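# Remove container lid and place it on mat

## Task

Take the lid off the container and lay it on the mat, never letting it fall, while the container stays standing upright.

## Robot and tools

ROBOT. There are two arms, left_arm and right_arm. Each has seven joints and a parallel two-finger gripper with a camera on its wrist: cam_left_wrist and cam_right_wrist, each 672x504. The arm names do not tell you which side of an image an arm shows up on.

FRAME. All hand positions, orientations and velocities are in the scene frame. Its origin sits at table-top height, halfway between the nominal arm bases. +x points out over the table, +z points up, and left_arm is on the +y side. Printed hand poses can be off by a few centimetres, more at long reach. A BASES line, if one appears, gives the calibrated base positions. end_effector_position is in metres and marks the point between the closed finger pads. The fingers point along the gripper's +z and open along its y. Closed fingertips reach about 19 mm past that point; fully open ones reach about 6 mm past it.

ROW LAYOUT. Every row holds 18 numbers covering both arms, even when only one arm moves. The first 9 belong to left_arm and the next 9 to right_arm. Each arm's 9 are seven absolute joint target angles in radians, then gripper position, then gripper speed. Joint order within an arm is: wrist pitch, upper arm roll, forearm roll, elbow, waist, shoulder, wrist roll. Result lists use the same order. Stated joint ranges (rad): waist, upper arm roll, forearm roll and wrist roll -69.115 to 69.115; shoulder -2.250 to 2.250; elbow -2.580 to 2.580; wrist pitch -2.100 to 2.100. A target more than 0.014 past a limit that also lies beyond the joint's current angle is refused. Targets slightly past the real end get clipped, and the result then says "joint sent to its limit".

GRIPPER NUMBERS. Both are absolute and lie in [-1, 1]. Position +1 is fully open (85 mm), 0 is about 45 mm and -1 is fully closed. The mapping is not linear, so check position_measured_pct, which is roughly 50 - 50 x position. Speed -1 is about 20 mm/s, 0 about 85 and +1 about 150. Faster closes grip harder. To grip, close to a position narrower than the object and hold that command. To release, command a few mm wider than the object. To keep a gripper unchanged, resend its previous position and speed, because 0 counts as a real command. object_status codes: 0 moving; 1 blocked while opening; 2 stopped on an object before reaching its target (a firm hold); 3 reached target or pads touching (nothing held, or a weak hold). motor_current_ma is about 1000 on a firm hold and near 0 in free air.

TOOLS.
execute_actions(actions, cameras): actions is a list of actions. Each action is a list of up to 15 rows, one row per 1/30 s step, and the last row is held until 15 steps are done. An empty list just reports state and images. Joints track targets only within a limited lead and speed. If the gripper would jump more than 70 mm, that step is scaled back.
move(target, speed, blend, blocking, cameras): target is one 18-number row, or a list of up to 15 rows, giving absolute joint angles and gripper values. All joints of both arms interpolate together, so the hands trace curves. speed is the top speed in rad/s of the joint with the farthest to go: 0.01 to 2, default 0.5. It can be one number or one per target. blend, in rad, rounds corners between listed targets; the default is 0. With blocking=false the call returns after about 0.5 s while the motion continues, and a new move replaces it. Paths do not avoid obstacles. The result adds a move: line, for example done, off_target, moving, held or fault.
wait(seconds 0 to 10, cameras): lets time pass while the last command is held.
stop(cameras): brakes the running move. The fingers keep moving.
zoom_image(camera, region [x0,y0,x1,y1] in image pixels, at most 504x504): enlarges part of the latest image.
clear_fault(arm): clears a reported torque fault on left_arm or right_arm.
finished_scene(scene): ends the current scene for good. Pass the current scene's number, and only call it once the lid rests on the mat and the container stands upright without any help from the robot.

RESULTS. These report Joint positions, Joint velocities (may read "within noise"), Joint targets (what the joints are currently driven toward), Joint torques (positive means toward a larger angle), Flange force along the gripper's own axes (includes the held weight and has some error), Tool commands, and gripper readings. Results from calls that run rows also list joint positions at sampled steps. A "joint command not followed" line means the clearance check between the arms changed some steps.

CAUTIONS. Do not drop the lid or let go of it while it is moving. Do not knock the container over or push anything off the table. Avoid slamming, hard pushes and collisions between the arms. Never close one gripper on the other arm's fingers. The arms are stiff, so a target just a few mm past a firm contact presses very hard. Approach slowly and stop at the contact. Do not grip hard on something that is still resting on a surface, and do not swing a load fast. A torque spike, or a joint straying more than 5 degrees from its plan, stops that arm until clear_fault is called. Torque limits are 104.5 N m for the first four joint types and 51.3 for the wrist joints. Holding loads or straining an arm for a long time heats its motors. MOTOR HOT appears at 60 °C, and at 75 °C the arm sinks for 30-60 s. The simulation keeps running while you think.

Each tool is called after "Call:" in YAML: its name, and indented under it one key for each argument.

## Session

Call:
execute_actions:
  actions: []

Scene clock: 0.00 s.
left_arm: end_effector_position=(+0.2647, +0.3362, +0.1790) position_measured_pct=0.0 object_status=3 motor_current_ma=0 end_effector_quat_wxyz=(-0.164, -0.325, +0.919, -0.155) | right_arm: end_effector_position=(+0.3826, -0.0079, +0.2851) position_measured_pct=0.0 object_status=3 motor_current_ma=0 end_effector_quat_wxyz=(+0.003, +0.852, +0.510, +0.119)
Joint names: [wrist pitch, upper arm roll, forearm roll, elbow, waist, shoulder, wrist roll]
Joint positions: left_arm=[0.974 -0.128 0.51 2.084 -0.016 0.438 1.721] | right_arm=[1.035 0.746 -0.416 1.407 -1.313 0.626 -1.056]
Joint velocities: within noise
Joint torques (N m): no reading
Flange force (N): no reading
Joint targets: left_arm=[0.974 -0.128 0.510 2.084 -0.016 0.438 1.721] | right_arm=[1.035 0.746 -0.416 1.407 -1.313 0.626 -1.056]
Tool commands: left_gripper/position=+1.0 left_gripper/speed=+1.0 right_gripper/position=+1.0 right_gripper/speed=+1.0

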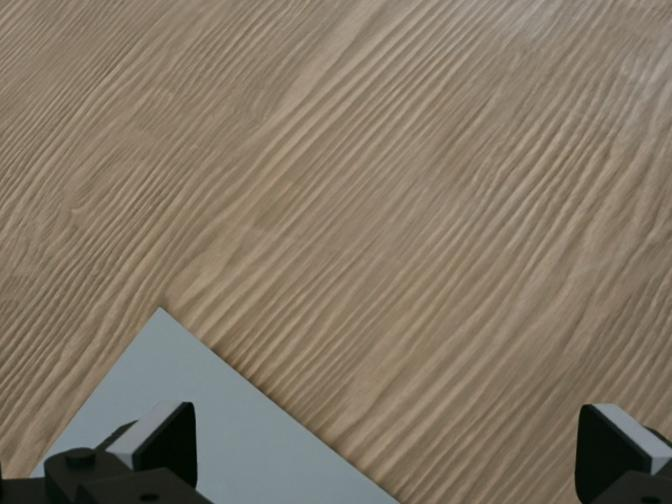

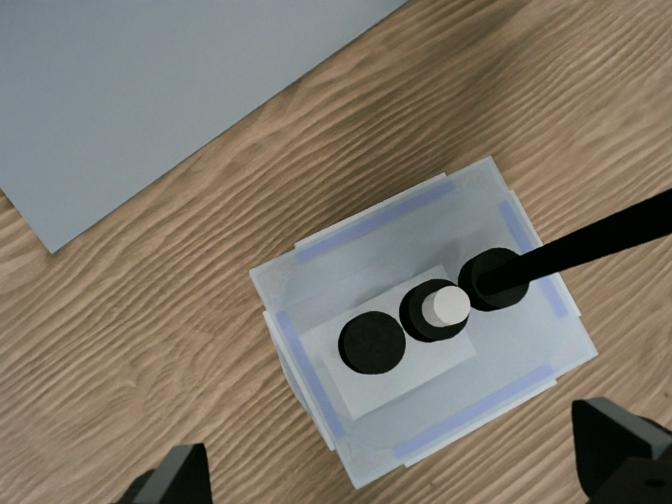

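Call:
zoom_image:
  camera: "cam_right_wrist"
  region: [220, 130, 640, 500]

Call:
zoom_image:
  camera: "cam_right_wrist"
  region: [320, 220, 560, 400]

Scaled by 1.200.

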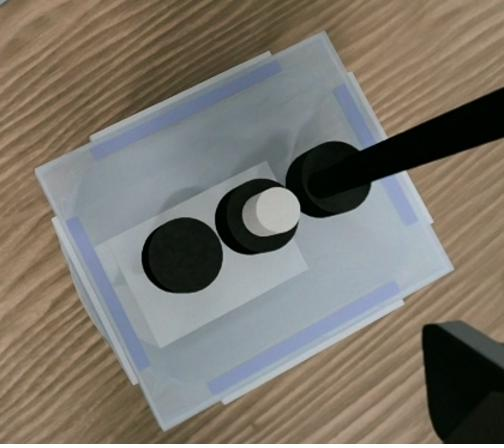

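Scaled by 2.100.

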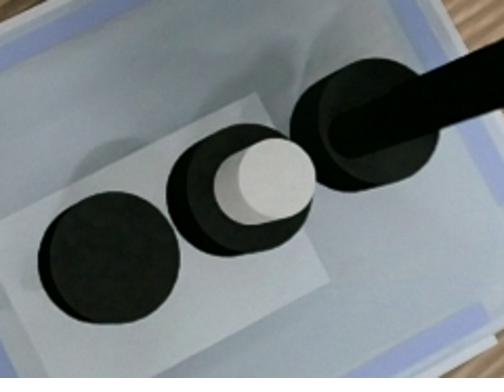

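Call:
move:
  target: [0.78,-0.128,1.585,2.084,-0.016,0.438,1.571,1,1,1.035,0.746,-0.416,1.407,-1.313,0.626,-1.056,1,1]
  speed: 0.8

Scene clock: 113.80 s.
left_arm: end_effector_position=(+0.4900, +0.2727, +0.2692) position_measured_pct=0.0 object_status=3 motor_current_ma=0 end_effector_quat_wxyz=(-0.006, -0.599, +0.667, -0.442) | right_arm: end_effector_position=(+0.3824, -0.0078, +0.2849) position_measured_pct=0.0 object_status=3 motor_current_ma=0 end_effector_quat_wxyz=(+0.003, +0.852, +0.510, +0.119)
Joint positions: left_arm=[0.78 -0.128 1.585 2.084 -0.016 0.438 1.571] | right_arm=[1.035 0.746 -0.416 1.407 -1.313 0.626 -1.056]
Joint torques (N m): left_arm=[1.58 -0.27 1.29 -8.1 -0.76 -15.98 0.07] | right_arm=[-0.65 3.81 -0.04 -8.26 -1.7 -18.91 -0.27]
Flange force (N): left_arm=[1.4 5.0 1.2] | right_arm=[3.5 4.7 2.2]
Joint targets: left_arm=[0.780 -0.128 1.585 2.084 -0.016 0.438 1.571] | right_arm=[1.035 0.746 -0.416 1.407 -1.313 0.626 -1.056]
move: done
cam_left_wrist: T_world_to_cam=[[-0.77345, -0.147319, -0.6165, 0.598098], [0.239908, 0.83222, -0.499853, -0.161887], [0.586702, -0.534515, -0.608338, 0.164087], [0, 0, 0, 1]] pos_world=[0.405167, 0.310544, 0.387628]
cam_right_wrist: T_world_to_cam=[[0.801171, -0.588191, 0.110255, -0.33051], [-0.56357, -0.803546, -0.19158, 0.311261], [0.201281, 0.0913513, -0.975265, 0.357382], [0, 0, 0, 1]] pos_world=[0.368279, 0.0230616, 0.444613]

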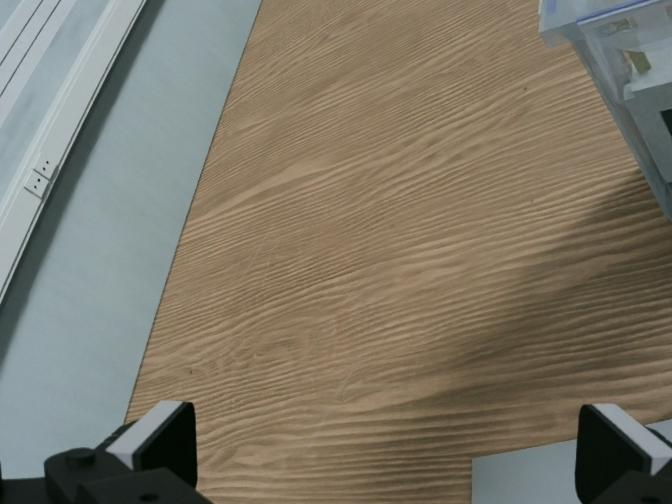

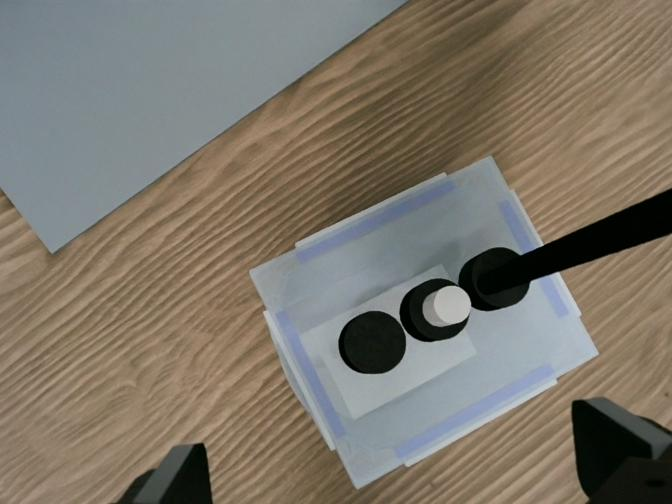

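Call:
move:
  target:
    - [0.78,-0.128,1.585,2.084,-0.016,0.438,1.571,1,1,1.035,0.746,-0.416,1.407,-1.313,0.126,-1.056,1,1]
    - [1.05,-0.128,1.226,2.084,-0.016,0.438,1.571,1,1,1.035,0.746,-0.416,1.407,-1.313,0.126,-1.056,1,1]
  speed: 0.8

Scene clock: 133.13 s.
left_arm: end_effector_position=(+0.3815, +0.2198, +0.2662) position_measured_pct=0.0 object_status=3 motor_current_ma=0 end_effector_quat_wxyz=(-0.131, -0.452, +0.778, -0.417) | right_arm: end_effector_position=(+0.3733, -0.0453, +0.5325) position_measured_pct=0.0 object_status=3 motor_current_ma=0 end_effector_quat_wxyz=(-0.172, +0.819, +0.465, +0.288)
Joint positions: left_arm=[1.05 -0.128 1.226 2.084 -0.016 0.438 1.571] | right_arm=[1.035 0.746 -0.416 1.407 -1.313 0.126 -1.056]
Joint torques (N m): left_arm=[1.72 -0.13 1.46 -6.98 -0.75 -14.76 0.06] | right_arm=[-1.54 0.78 -0.95 -10.35 -1.72 -11.22 -0.26]
Flange force (N): left_arm=[2.2 4.0 2.7] | right_arm=[4.1 6.8 2.2]
Joint targets: left_arm=[1.050 -0.128 1.226 2.084 -0.016 0.438 1.571] | right_arm=[1.035 0.746 -0.416 1.407 -1.313 0.126 -1.056]
move: done
cam_left_wrist: T_world_to_cam=[[-0.80245, 0.195632, -0.563739, 0.426151], [0.537806, 0.646416, -0.541213, -0.155198], [0.258532, -0.737479, -0.623928, 0.371642], [0, 0, 0, 1]] pos_world=[0.32935, 0.291031, 0.388121]
cam_right_wrist: T_world_to_cam=[[0.799793, -0.593931, -0.087044, -0.26732], [-0.515706, -0.605641, -0.606008, 0.53522], [0.30721, 0.529571, -0.790681, 0.486108], [0, 0, 0, 1]] pos_world=[0.34048, -0.0920476, 0.685436]

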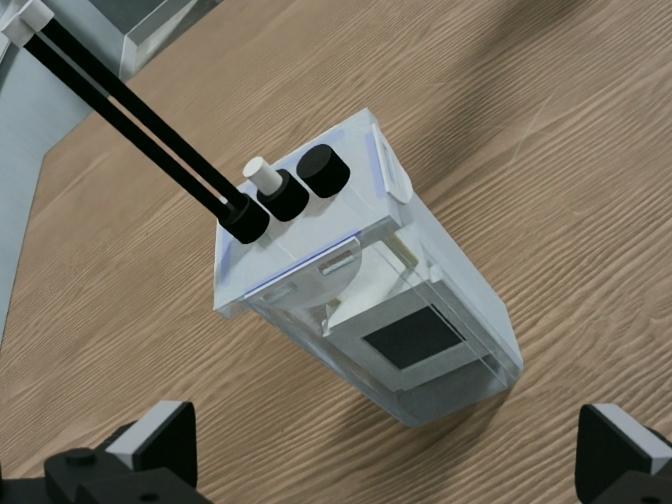

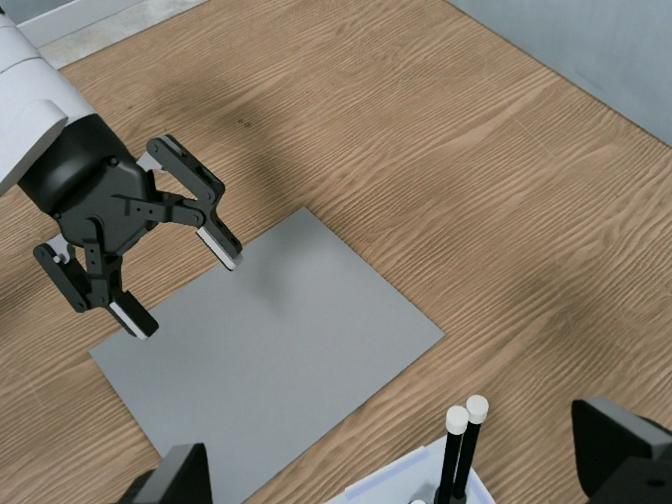

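Call:
zoom_image:
  camera: "cam_left_wrist"
  region: [200, 90, 440, 330]

Call:
zoom_image:
  camera: "cam_left_wrist"
  region: [230, 200, 380, 330]

Call:
zoom_image:
  camera: "cam_left_wrist"
  region: [330, 100, 430, 210]

Scaled by 2.100.

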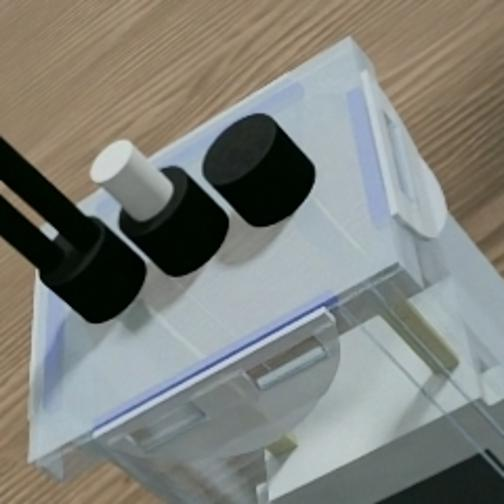

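Scaled by 3.360.

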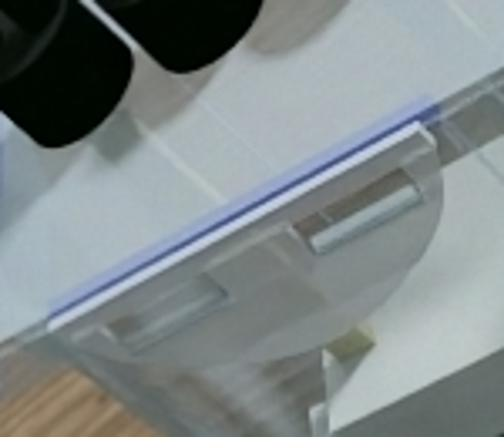

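Scaled by 4.582.

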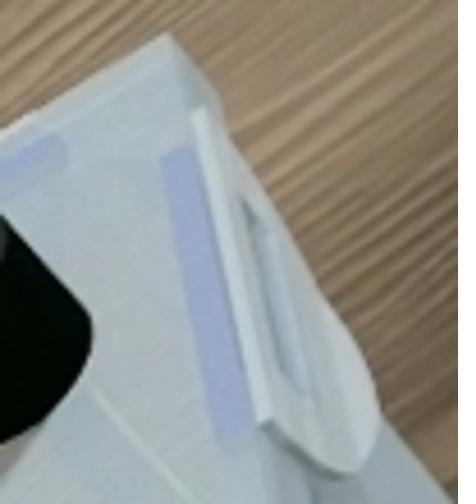

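Call:
move:
  target:
    - [1.05,-0.128,1.226,2.084,-0.016,0.438,1.571,1,1,1.035,0.746,-0.416,1.407,-0.4,0.126,-0.5,1,1]
    - [1.05,-0.128,1.226,2.084,-0.016,0.438,1.571,1,1,1.05,0.128,-1.226,2.084,0.016,0.438,1.571,1,1]
  speed: 0.9

Scene clock: 196.13 s.
left_arm: end_effector_position=(+0.3815, +0.2199, +0.2662) position_measured_pct=0.0 object_status=3 motor_current_ma=0 end_effector_quat_wxyz=(-0.131, -0.452, +0.778, -0.417) | right_arm: end_effector_position=(+0.3867, -0.2477, +0.2672) position_measured_pct=0.0 object_status=3 motor_current_ma=0 end_effector_quat_wxyz=(-0.140, +0.435, +0.788, +0.414)
Joint positions: left_arm=[1.05 -0.128 1.226 2.084 -0.016 0.438 1.571] | right_arm=[1.05 0.128 -1.226 2.084 0.016 0.438 1.571]
Joint torques (N m): left_arm=[1.67 -0.09 1.48 -7.05 -0.74 -14.81 0.02] | right_arm=[1.96 -0.32 -1.5 -5.08 -1.7 -14.65 -0.29]
Flange force (N): left_arm=[2.2 4.0 2.5] | right_arm=[-4.3 -1.8 -0.9]
Joint targets: left_arm=[1.050 -0.128 1.226 2.084 -0.016 0.438 1.571] | right_arm=[1.050 0.128 -1.226 2.084 0.016 0.438 1.571]
move: done
cam_left_wrist: T_world_to_cam=[[-0.80245, 0.195632, -0.563739, 0.426151], [0.537806, 0.646416, -0.541213, -0.155198], [0.258532, -0.737479, -0.623928, 0.371642], [0, 0, 0, 1]] pos_world=[0.32935, 0.291031, 0.388121]
cam_right_wrist: T_world_to_cam=[[0.866587, 0.198024, 0.458053, -0.396605], [0.473135, -0.617859, -0.628008, -0.120723], [0.158651, 0.760945, -0.62912, 0.451045], [0, 0, 0, 1]] pos_world=[0.329252, -0.339273, 0.389613]

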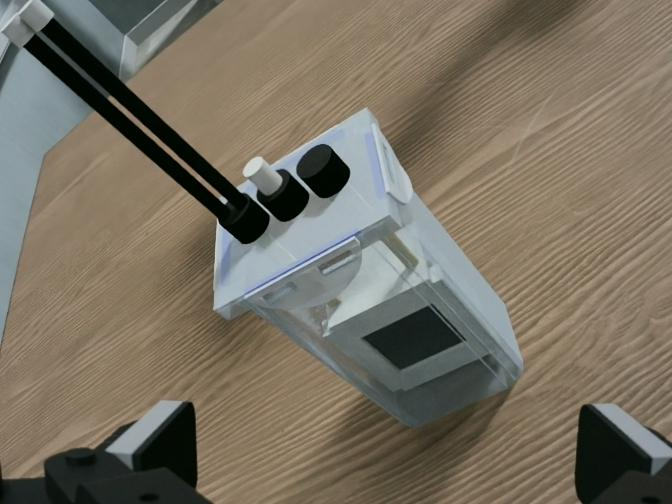

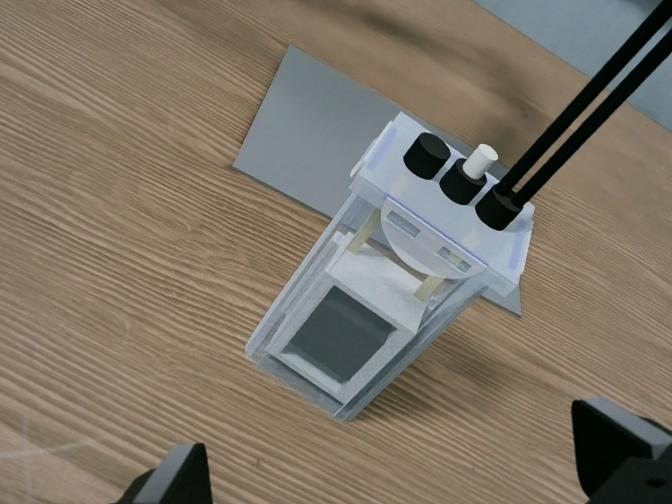

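Call:
zoom_image:
  camera: "cam_right_wrist"
  region: [340, 90, 560, 320]

Call:
zoom_image:
  camera: "cam_right_wrist"
  region: [230, 180, 500, 430]

Scaled by 2.191.

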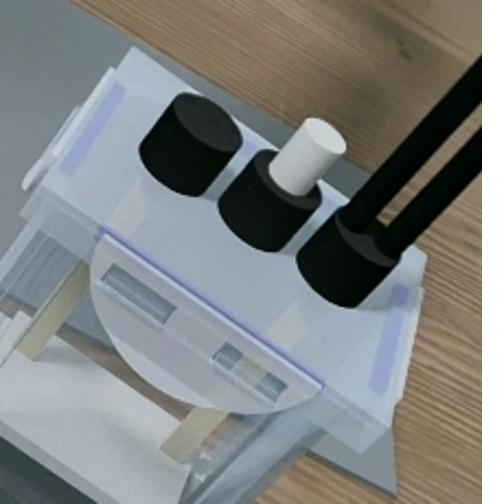

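Scaled by 1.867.

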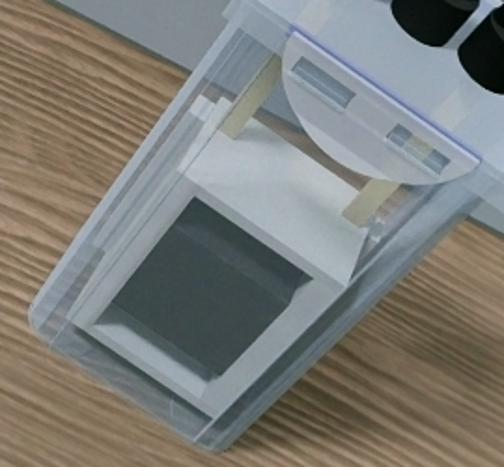

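Call:
move:
  target:
    - [1.167,0,-0.135,1.167,0.825,0.35,2.255,1,1,1.05,0.128,-1.226,2.084,0.016,0.438,1.571,1,1]
    - [1.167,0,-0.135,1.167,0.825,0.643,2.255,1,1,1.05,0.128,-1.226,2.084,0.016,0.438,1.571,1,1]
  speed: [0.8,0.4]

Scene clock: 238.87 s.
left_arm: end_effector_position=(+0.4016, +0.0055, +0.2909) position_measured_pct=0.0 object_status=3 motor_current_ma=0 end_effector_quat_wxyz=(+0.104, +0.079, +0.991, -0.008) | right_arm: end_effector_position=(+0.3867, -0.2477, +0.2672) position_measured_pct=0.0 object_status=3 motor_current_ma=0 end_effector_quat_wxyz=(-0.140, +0.435, +0.788, +0.414)
Joint positions: left_arm=[1.167 0 -0.135 1.167 0.825 0.643 2.255] | right_arm=[1.05 0.128 -1.226 2.084 0.016 0.438 1.571]
Joint torques (N m): left_arm=[-0.44 -0.81 -0.14 -10.9 -0.76 -22.3 -0.04] | right_arm=[1.93 -0.34 -1.47 -5.14 -1.75 -14.6 -0.32]
Flange force (N): left_arm=[5.8 2.4 2.6] | right_arm=[-4.2 -2.2 -1.0]
Joint targets: left_arm=[1.167 0.000 -0.135 1.167 0.825 0.643 2.255] | right_arm=[1.050 0.128 -1.226 2.084 0.016 0.438 1.571]
move: done
cam_left_wrist: T_world_to_cam=[[0.167256, 0.984151, -0.0589196, -0.0424287], [0.95116, -0.145344, 0.272342, -0.412408], [0.259462, -0.101593, -0.960395, 0.317775], [0, 0, 0, 1]] pos_world=[0.316911, 0.0140989, 0.415006]
cam_right_wrist: T_world_to_cam=[[0.866578, 0.198037, 0.458066, -0.396602], [0.473152, -0.617855, -0.627999, -0.120731], [0.158651, 0.760945, -0.629121, 0.451045], [0, 0, 0, 1]] pos_world=[0.329252, -0.339273, 0.389613]

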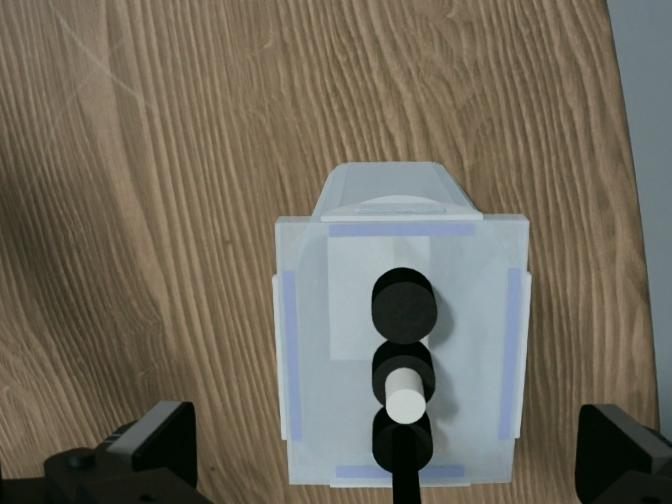

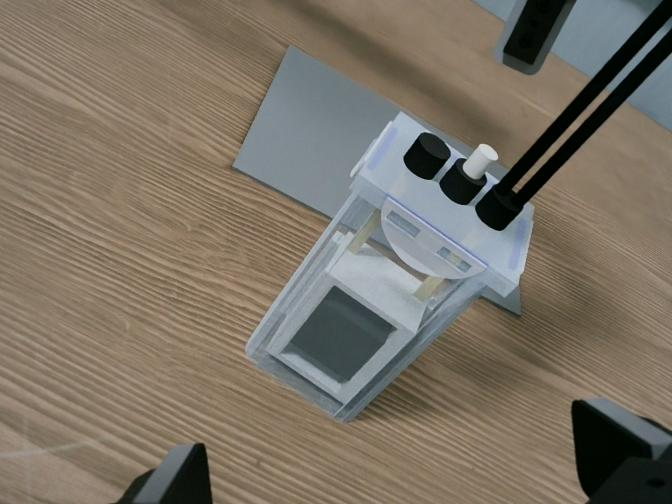

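Call:
move:
  target:
    - [1.06,0,-0.144,1.25,0.824,0.667,2.272,0,0,1.05,0.128,-1.226,2.084,0.016,0.438,1.571,1,1]
    - [0.956,0,-0.152,1.33,0.8236,0.6926,2.289,0,0,1.05,0.128,-1.226,2.084,0.016,0.438,1.571,1,1]
  speed: [0.2,0.1]

Scene clock: 264.23 s.
left_arm: end_effector_position=(+0.3979, +0.0105, +0.2152) position_measured_pct=49.8 object_status=3 motor_current_ma=0 end_effector_quat_wxyz=(+0.104, +0.079, +0.991, -0.008) | right_arm: end_effector_position=(+0.3867, -0.2477, +0.2672) position_measured_pct=0.0 object_status=3 motor_current_ma=0 end_effector_quat_wxyz=(-0.140, +0.435, +0.788, +0.414)
Joint positions: left_arm=[0.956 0 -0.152 1.33 0.824 0.693 2.289] | right_arm=[1.05 0.128 -1.226 2.084 0.016 0.438 1.571]
Joint torques (N m): left_arm=[-0.45 -0.68 -0.07 -10.15 -0.69 -22.38 -0.02] | right_arm=[1.9 -0.34 -1.5 -5.12 -1.76 -14.64 -0.27]
Flange force (N): left_arm=[5.0 2.2 1.7] | right_arm=[-4.3 -1.9 -1.2]
Joint targets: left_arm=[0.956 0.000 -0.152 1.330 0.824 0.693 2.289] | right_arm=[1.050 0.128 -1.226 2.084 0.016 0.438 1.571]
move: done
cam_left_wrist: T_world_to_cam=[[0.16675, 0.984237, -0.0589295, -0.0510337], [0.951189, -0.144835, 0.272512, -0.387595], [0.259681, -0.101494, -0.960346, 0.246357], [0, 0, 0, 1]] pos_world=[0.313211, 0.019096, 0.339205]
cam_right_wrist: T_world_to_cam=[[0.866578, 0.198037, 0.458066, -0.396602], [0.473152, -0.617855, -0.627999, -0.120731], [0.158651, 0.760945, -0.629121, 0.451045], [0, 0, 0, 1]] pos_world=[0.329252, -0.339273, 0.389613]

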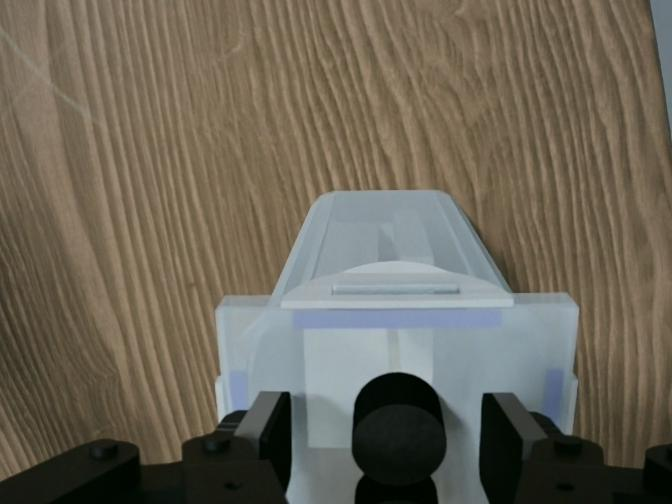

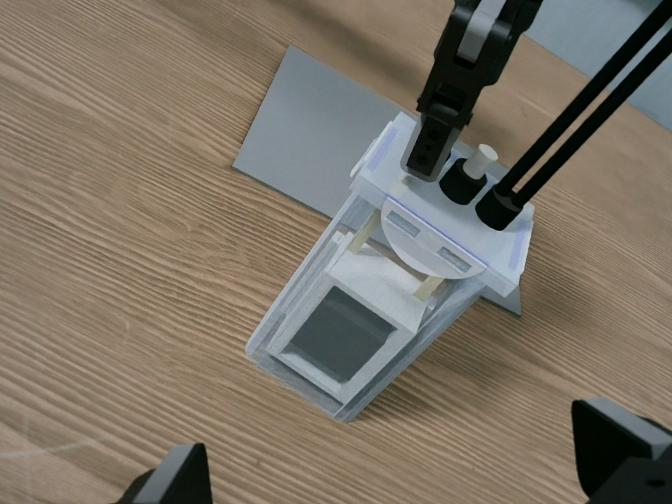

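Call:
zoom_image:
  camera: "cam_right_wrist"
  region: [350, 60, 550, 260]

Call:
zoom_image:
  camera: "cam_left_wrist"
  region: [200, 280, 600, 504]

Scaled by 2.520.

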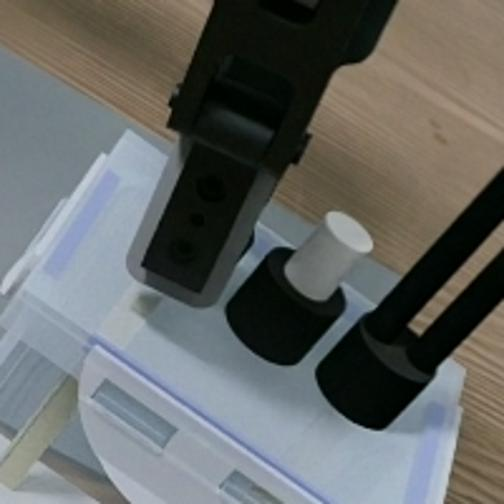

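Scaled by 1.260.

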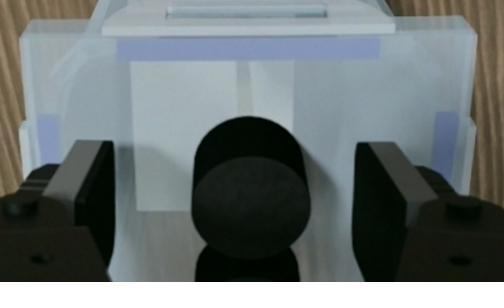

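Call:
move:
  target: [0.9465,0,-0.152,1.335,0.818,0.697,2.289,0,0,1.05,0.128,-1.226,2.084,0.016,0.438,1.571,1,1]
  speed: 0.05

Call:
move:
  target: [0.9465,0,-0.152,1.335,0.818,0.697,2.289,-0.3,-1,1.05,0.128,-1.226,2.084,0.016,0.438,1.571,1,1]
  speed: 0.05

Scene clock: 294.53 s.
left_arm: end_effector_position=(+0.4002, +0.0126, +0.2113) position_measured_pct=49.8 object_status=3 motor_current_ma=0 end_effector_quat_wxyz=(+0.104, +0.077, +0.992, -0.008) | right_arm: end_effector_position=(+0.3867, -0.2477, +0.2672) position_measured_pct=0.0 object_status=3 motor_current_ma=0 end_effector_quat_wxyz=(-0.140, +0.435, +0.788, +0.414)
Joint positions: left_arm=[0.947 0 -0.152 1.335 0.818 0.697 2.289] | right_arm=[1.05 0.128 -1.226 2.084 0.016 0.438 1.571]
Joint torques (N m): left_arm=[-0.42 -0.66 -0.1 -10.19 -0.68 -22.33 0.04] | right_arm=[1.9 -0.39 -1.49 -5.17 -1.75 -14.61 -0.31]
Flange force (N): left_arm=[5.4 2.6 1.7] | right_arm=[-4.2 -2.2 -1.1]
Joint targets: left_arm=[0.947 0.000 -0.152 1.335 0.818 0.697 2.289] | right_arm=[1.050 0.128 -1.226 2.084 0.016 0.438 1.571]
move: done
cam_left_wrist: T_world_to_cam=[[0.16241, 0.984933, -0.0594162, -0.0518704], [0.951929, -0.14055, 0.272169, -0.388698], [0.259717, -0.100763, -0.960413, 0.242289], [0, 0, 0, 1]] pos_world=[0.315511, 0.0208712, 0.335407]
cam_right_wrist: T_world_to_cam=[[0.866578, 0.198037, 0.458066, -0.396602], [0.473152, -0.617855, -0.627999, -0.120731], [0.158651, 0.760945, -0.629121, 0.451045], [0, 0, 0, 1]] pos_world=[0.329252, -0.339273, 0.389613]

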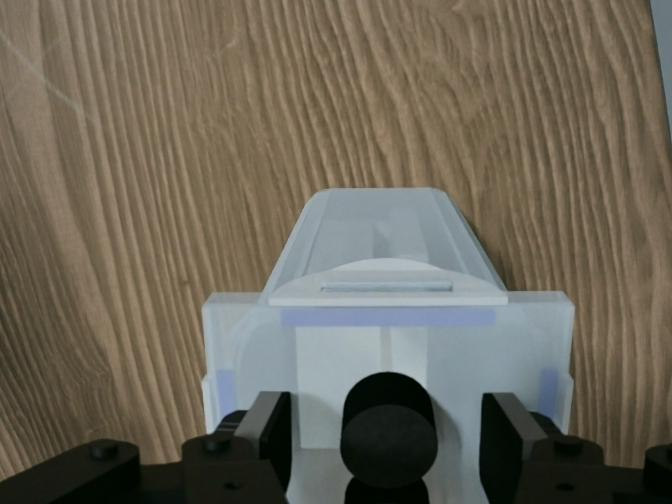

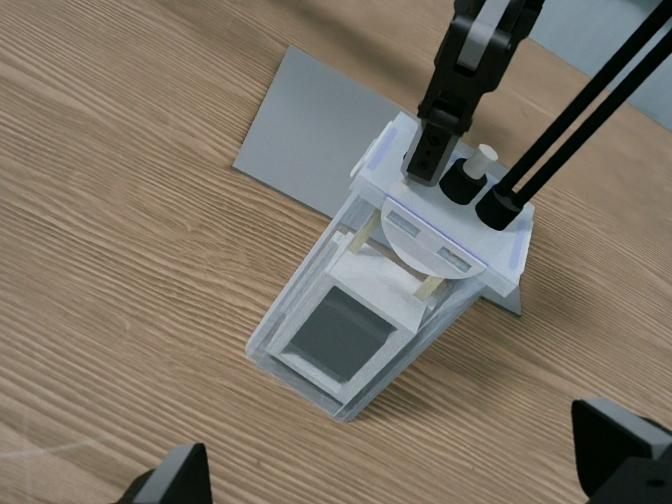

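Scene clock: 295.47 s.
left_arm: end_effector_position=(+0.4002, +0.0126, +0.2113) position_measured_pct=64.9 object_status=0 motor_current_ma=0 end_effector_quat_wxyz=(+0.104, +0.077, +0.992, -0.008) | right_arm: end_effector_position=(+0.3867, -0.2477, +0.2672) position_measured_pct=0.0 object_status=3 motor_current_ma=0 end_effector_quat_wxyz=(-0.140, +0.435, +0.788, +0.414)
Joint positions: left_arm=[0.947 0 -0.152 1.335 0.818 0.697 2.289] | right_arm=[1.05 0.128 -1.226 2.084 0.016 0.438 1.571]
Joint torques (N m): left_arm=[-0.43 -0.74 -0.09 -10.21 -0.68 -22.35 -0.03] | right_arm=[1.94 -0.37 -1.51 -5.18 -1.78 -14.61 -0.3]
Flange force (N): left_arm=[5.5 2.6 1.7] | right_arm=[-4.2 -2.2 -1.1]
Joint targets: left_arm=[0.947 0.000 -0.152 1.335 0.818 0.697 2.289] | right_arm=[1.050 0.128 -1.226 2.084 0.016 0.438 1.571]
move: done
cam_left_wrist: T_world_to_cam=[[0.162406, 0.984933, -0.0594175, -0.0518685], [0.95193, -0.140545, 0.272169, -0.388699], [0.259717, -0.100763, -0.960413, 0.242289], [0, 0, 0, 1]] pos_world=[0.315511, 0.0208712, 0.335407]
cam_right_wrist: T_world_to_cam=[[0.866578, 0.198037, 0.458066, -0.396602], [0.473152, -0.617855, -0.627999, -0.120731], [0.158651, 0.760945, -0.629121, 0.451045], [0, 0, 0, 1]] pos_world=[0.329252, -0.339273, 0.389613]

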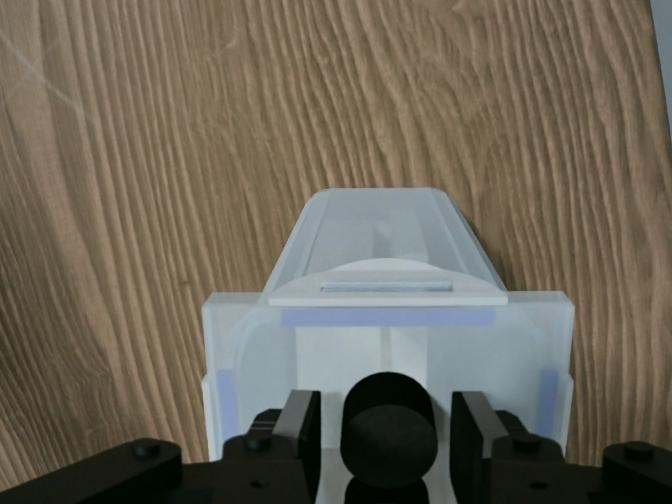

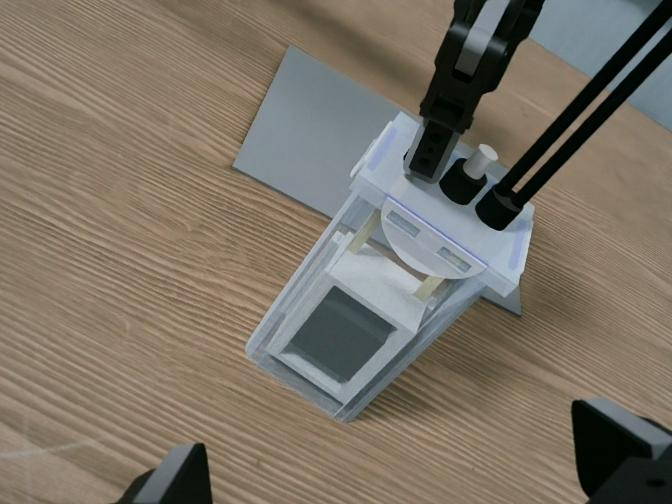

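Call:
move:
  target: [0.9465,0,-0.152,1.335,0.818,0.697,2.289,-0.7,-1,1.05,0.128,-1.226,2.084,0.016,0.438,1.571,1,1]
  speed: 0.05

Call:
wait:
  seconds: 0.8

Scene clock: 300.90 s.
left_arm: end_effector_position=(+0.4002, +0.0126, +0.2113) position_measured_pct=77.5 object_status=0 motor_current_ma=1000 end_effector_quat_wxyz=(+0.104, +0.077, +0.992, -0.008) | right_arm: end_effector_position=(+0.3867, -0.2477, +0.2672) position_measured_pct=0.0 object_status=3 motor_current_ma=0 end_effector_quat_wxyz=(-0.140, +0.435, +0.788, +0.414)
Joint positions: left_arm=[0.947 0 -0.152 1.335 0.818 0.697 2.289] | right_arm=[1.05 0.128 -1.226 2.084 0.016 0.438 1.571]
Joint torques (N m): left_arm=[-0.78 -0.87 0 -9.4 -0.97 -19.56 -0.02] | right_arm=[1.91 -0.35 -1.47 -5.12 -1.75 -14.58 -0.34]
Flange force (N): left_arm=[6.3 3.3 -3.6] | right_arm=[-4.3 -2.1 -1.1]
Joint targets: left_arm=[0.947 0.000 -0.152 1.335 0.818 0.697 2.289] | right_arm=[1.050 0.128 -1.226 2.084 0.016 0.438 1.571]
move: done
cam_left_wrist: T_world_to_cam=[[0.162406, 0.984933, -0.0594175, -0.0518685], [0.95193, -0.140545, 0.272169, -0.388699], [0.259717, -0.100763, -0.960413, 0.242289], [0, 0, 0, 1]] pos_world=[0.315511, 0.0208712, 0.335407]
cam_right_wrist: T_world_to_cam=[[0.866578, 0.198037, 0.458066, -0.396602], [0.473152, -0.617855, -0.627999, -0.120731], [0.158651, 0.760945, -0.629121, 0.451045], [0, 0, 0, 1]] pos_world=[0.329252, -0.339273, 0.389613]

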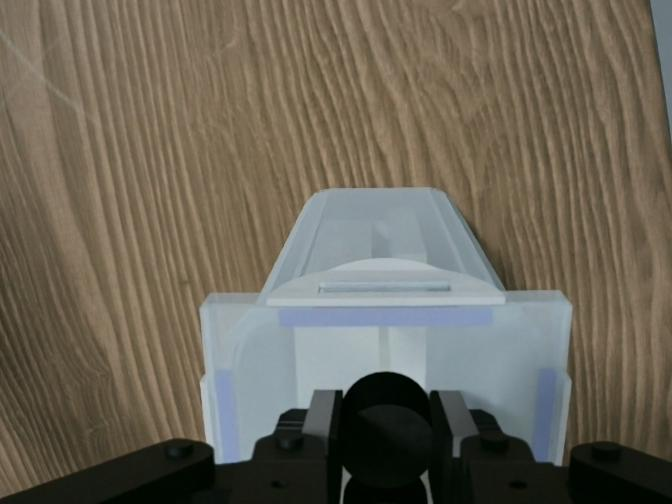

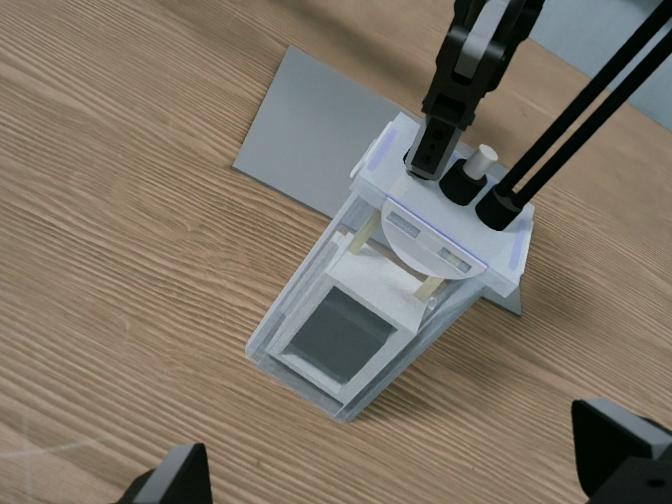

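Scene clock: 301.70 s.
left_arm: end_effector_position=(+0.4002, +0.0126, +0.2113) position_measured_pct=77.5 object_status=2 motor_current_ma=1000 end_effector_quat_wxyz=(+0.104, +0.077, +0.992, -0.008) | right_arm: end_effector_position=(+0.3867, -0.2477, +0.2672) position_measured_pct=0.0 object_status=3 motor_current_ma=0 end_effector_quat_wxyz=(-0.140, +0.435, +0.788, +0.414)
Joint positions: left_arm=[0.947 0 -0.152 1.335 0.818 0.697 2.289] | right_arm=[1.05 0.128 -1.226 2.084 0.016 0.438 1.571]
Joint torques (N m): left_arm=[-0.83 -0.88 -0.04 -9.38 -0.95 -19.54 -0.03] | right_arm=[1.91 -0.36 -1.48 -5.15 -1.74 -14.6 -0.29]
Flange force (N): left_arm=[6.1 3.2 -3.8] | right_arm=[-4.2 -2.0 -1.1]
Joint targets: left_arm=[0.947 0.000 -0.152 1.335 0.818 0.697 2.289] | right_arm=[1.050 0.128 -1.226 2.084 0.016 0.438 1.571]
Tool commands: left_gripper/position=-0.7 left_gripper/speed=-1.0 right_gripper/position=+1.0 right_gripper/speed=+1.0
wait: 0.80 s; at rest by 0.17 s
cam_left_wrist: T_world_to_cam=[[0.162406, 0.984933, -0.0594175, -0.0518685], [0.95193, -0.140545, 0.272169, -0.388699], [0.259717, -0.100763, -0.960413, 0.242289], [0, 0, 0, 1]] pos_world=[0.315511, 0.0208712, 0.335407]
cam_right_wrist: T_world_to_cam=[[0.866578, 0.198037, 0.458066, -0.396602], [0.473152, -0.617855, -0.627999, -0.120731], [0.158651, 0.760945, -0.629121, 0.451045], [0, 0, 0, 1]] pos_world=[0.329252, -0.339273, 0.389613]

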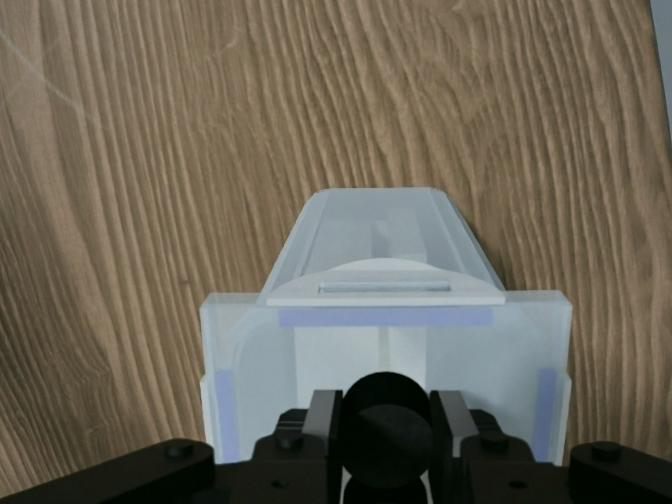

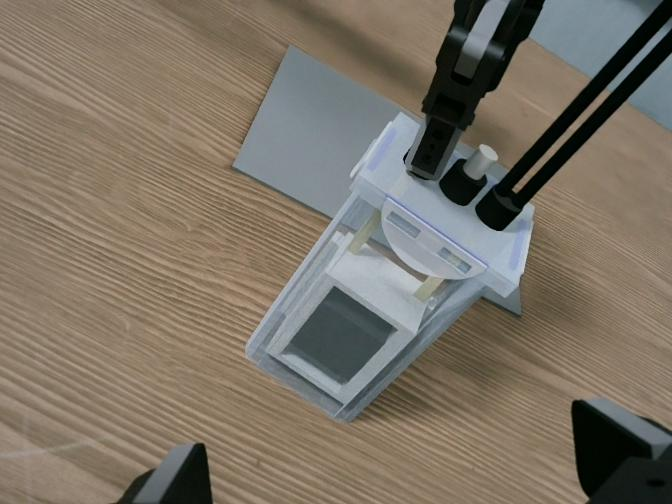

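Call:
move:
  target: [0.959,0,-0.151,1.3275,0.818,0.6919,2.287,-0.7,-1,1.05,0.128,-1.226,2.084,0.016,0.438,1.571,1,1]
  speed: 0.03

Scene clock: 308.93 s.
left_arm: end_effector_position=(+0.4003, +0.0126, +0.2163) position_measured_pct=77.5 object_status=2 motor_current_ma=1000 end_effector_quat_wxyz=(+0.104, +0.076, +0.992, -0.008) | right_arm: end_effector_position=(+0.3867, -0.2477, +0.2672) position_measured_pct=0.0 object_status=3 motor_current_ma=0 end_effector_quat_wxyz=(-0.140, +0.435, +0.788, +0.414)
Joint positions: left_arm=[0.959 0 -0.151 1.327 0.818 0.692 2.287] | right_arm=[1.05 0.128 -1.226 2.084 0.016 0.438 1.571]
Joint torques (N m): left_arm=[-0.84 -0.86 -0.4 -12.2 -0.84 -25.87 0.03] | right_arm=[1.88 -0.34 -1.5 -5.14 -1.73 -14.63 -0.3]
Flange force (N): left_arm=[6.5 2.1 7.2] | right_arm=[-4.3 -2.0 -1.1]
Joint targets: left_arm=[0.959 0.000 -0.151 1.327 0.818 0.692 2.287] | right_arm=[1.050 0.128 -1.226 2.084 0.016 0.438 1.571]
move: done
cam_left_wrist: T_world_to_cam=[[0.162291, 0.984958, -0.0593196, -0.0515907], [0.951891, -0.14044, 0.27236, -0.390182], [0.259932, -0.100667, -0.960365, 0.246881], [0, 0, 0, 1]] pos_world=[0.315611, 0.0208705, 0.340306]
cam_right_wrist: T_world_to_cam=[[0.866578, 0.198037, 0.458066, -0.396602], [0.473152, -0.617855, -0.627999, -0.120731], [0.158651, 0.760945, -0.629121, 0.451045], [0, 0, 0, 1]] pos_world=[0.329252, -0.339273, 0.389613]

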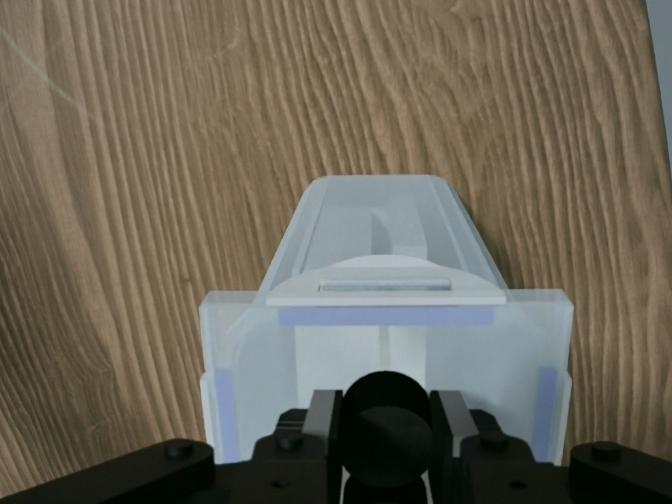

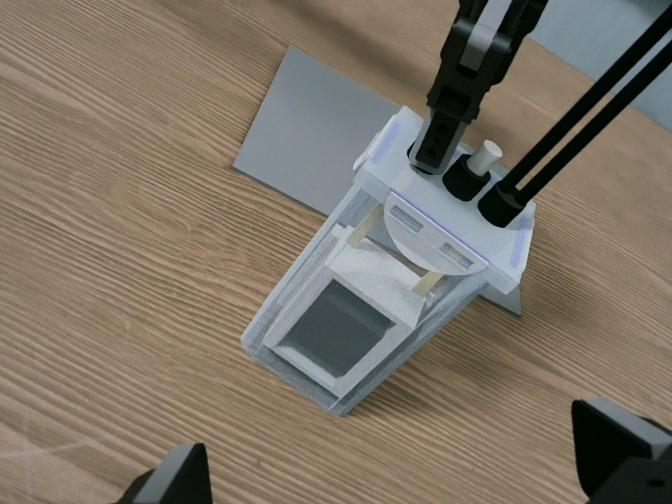

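Call:
zoom_image:
  camera: "cam_right_wrist"
  region: [220, 100, 560, 430]

Call:
move:
  target: [0.9485,0,-0.152,1.334,0.818,0.6963,2.289,-0.7,-1,1.05,0.128,-1.226,2.084,0.016,0.438,1.571,1,1]
  speed: 0.03

Call:
zoom_image:
  camera: "cam_right_wrist"
  region: [370, 180, 500, 300]

Call:
zoom_image:
  camera: "cam_left_wrist"
  region: [190, 240, 590, 420]

Call:
zoom_image:
  camera: "cam_right_wrist"
  region: [330, 100, 430, 200]

Scaled by 1.482.

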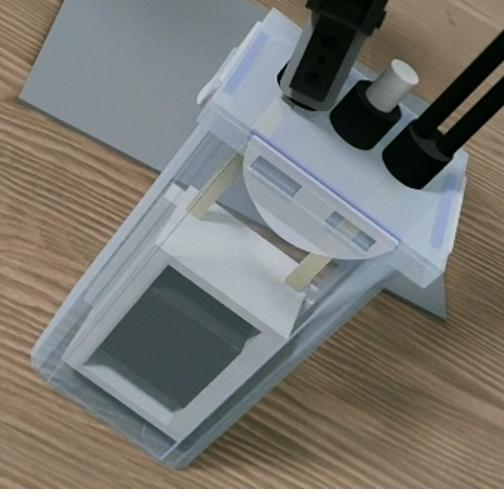

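Scene clock: 329.27 s.
left_arm: end_effector_position=(+0.4002, +0.0127, +0.2120) position_measured_pct=77.5 object_status=2 motor_current_ma=1000 end_effector_quat_wxyz=(+0.104, +0.076, +0.992, -0.008) | right_arm: end_effector_position=(+0.3867, -0.2477, +0.2672) position_measured_pct=0.0 object_status=3 motor_current_ma=0 end_effector_quat_wxyz=(-0.140, +0.435, +0.788, +0.414)
Joint positions: left_arm=[0.949 0 -0.152 1.334 0.818 0.696 2.289] | right_arm=[1.05 0.128 -1.226 2.084 0.016 0.438 1.571]
Joint torques (N m): left_arm=[-0.7 -0.95 -0.27 -11.04 -0.92 -23.64 0.01] | right_arm=[1.95 -0.35 -1.5 -5.12 -1.77 -14.59 -0.28]
Flange force (N): left_arm=[6.1 2.3 3.5] | right_arm=[-4.2 -1.9 -1.1]
Joint targets: left_arm=[0.949 0.000 -0.152 1.334 0.818 0.696 2.289] | right_arm=[1.050 0.128 -1.226 2.084 0.016 0.438 1.571]
move: done
cam_left_wrist: T_world_to_cam=[[0.16222, 0.984978, -0.0591802, -0.051848], [0.951985, -0.140441, 0.272031, -0.388862], [0.259633, -0.100467, -0.960467, 0.243], [0, 0, 0, 1]] pos_world=[0.315511, 0.0208703, 0.336108]
cam_right_wrist: T_world_to_cam=[[0.866578, 0.198037, 0.458066, -0.396602], [0.473152, -0.617855, -0.627999, -0.120731], [0.158651, 0.760945, -0.629121, 0.451045], [0, 0, 0, 1]] pos_world=[0.329252, -0.339273, 0.389613]

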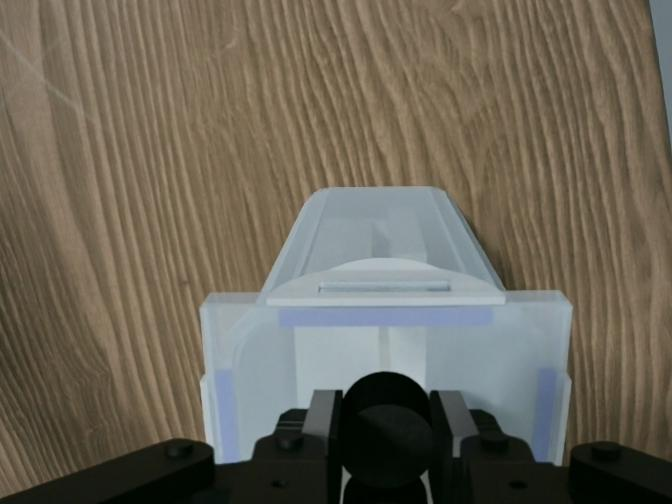

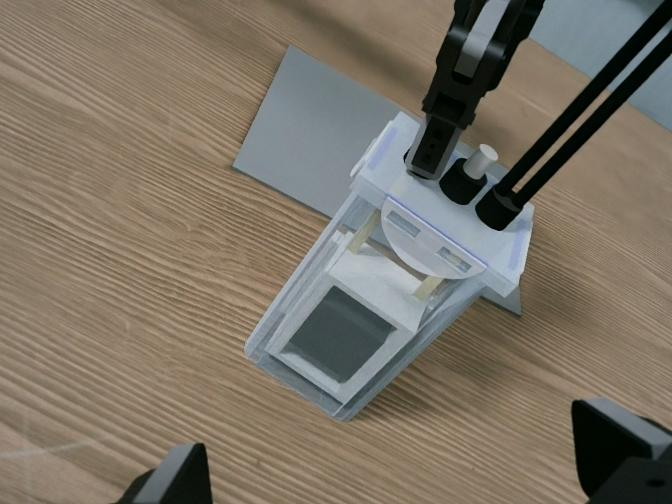

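Scaled by 3.877.

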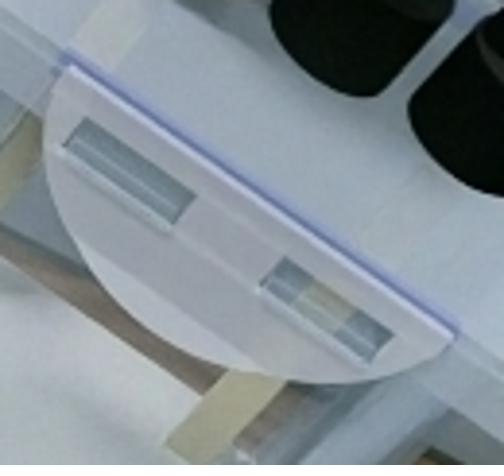

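Scaled by 1.260.

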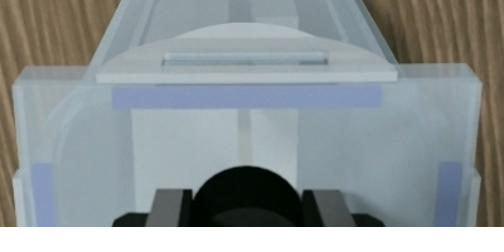

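Scaled by 5.040.

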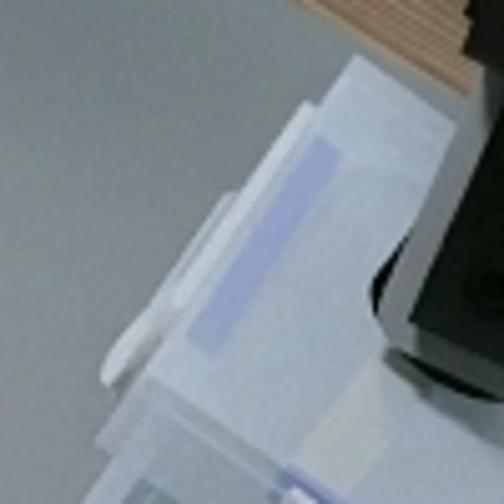

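Call:
move:
  target: [0.9485,0,-0.152,1.334,0.818,0.6963,2.289,-0.7,-1,1.577,0,-1.49,1.629,0.081,1.439,1.571,1,1]
  speed: 0.6
  cameras: ["cam_right_wrist"]

Scene clock: 389.43 s.
left_arm: end_effector_position=(+0.4002, +0.0127, +0.2120) position_measured_pct=77.5 object_status=2 motor_current_ma=1000 end_effector_quat_wxyz=(+0.104, +0.076, +0.992, -0.008) | right_arm: end_effector_position=(+0.4172, -0.1705, +0.0751) position_measured_pct=0.0 object_status=3 motor_current_ma=0 end_effector_quat_wxyz=(+0.487, -0.476, -0.523, -0.513)
Joint positions: left_arm=[0.949 0 -0.152 1.334 0.818 0.696 2.289] | right_arm=[1.577 0 -1.49 1.629 0.081 1.439 1.571]
Joint torques (N m): left_arm=[-0.67 -0.84 -0.22 -11.06 -0.93 -23.46 0.01] | right_arm=[3.11 -2.27 -0.31 -0.28 -1.74 -21.08 -0.29]
Flange force (N): left_arm=[6.6 2.6 3.3] | right_arm=[-2.1 -0.9 -2.4]
Joint targets: left_arm=[0.949 0.000 -0.152 1.334 0.818 0.696 2.289] | right_arm=[1.577 0.000 -1.490 1.629 0.081 1.439 1.571]
move: done
cam_right_wrist: T_world_to_cam=[[0.998508, 0.0108572, -0.0535226, -0.398867], [-0.0532448, -0.0244437, -0.998282, 0.140473], [-0.0121469, 0.999642, -0.0238291, 0.333018], [0, 0, 0, 1]] pos_world=[0.409796, -0.325135, 0.126818]

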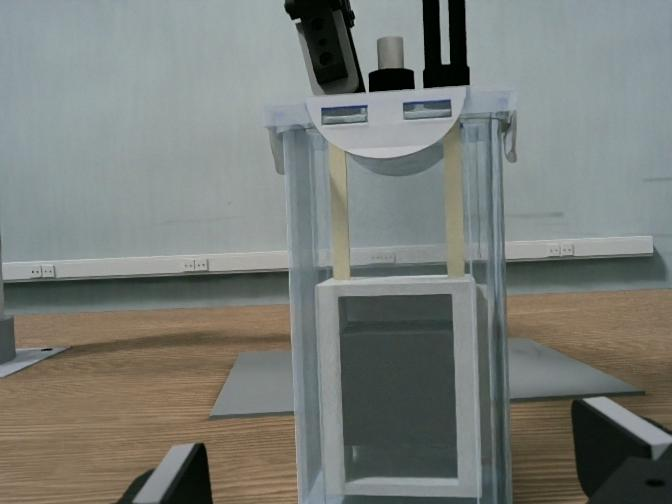

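Call:
zoom_image:
  camera: "cam_right_wrist"
  region: [250, 60, 400, 200]

Call:
zoom_image:
  camera: "cam_right_wrist"
  region: [400, 60, 540, 200]

Scaled by 3.360.

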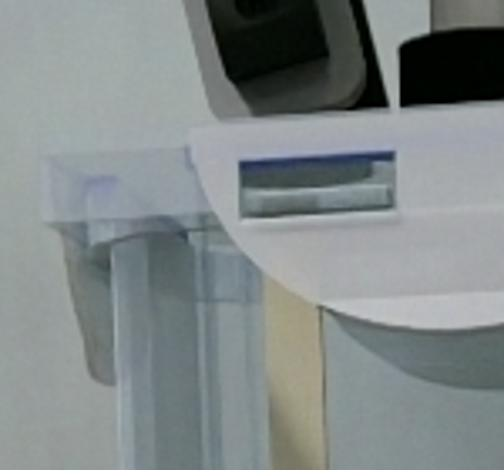

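Scaled by 3.600.

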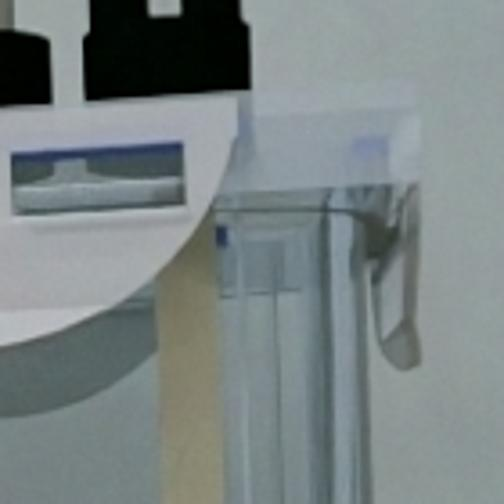

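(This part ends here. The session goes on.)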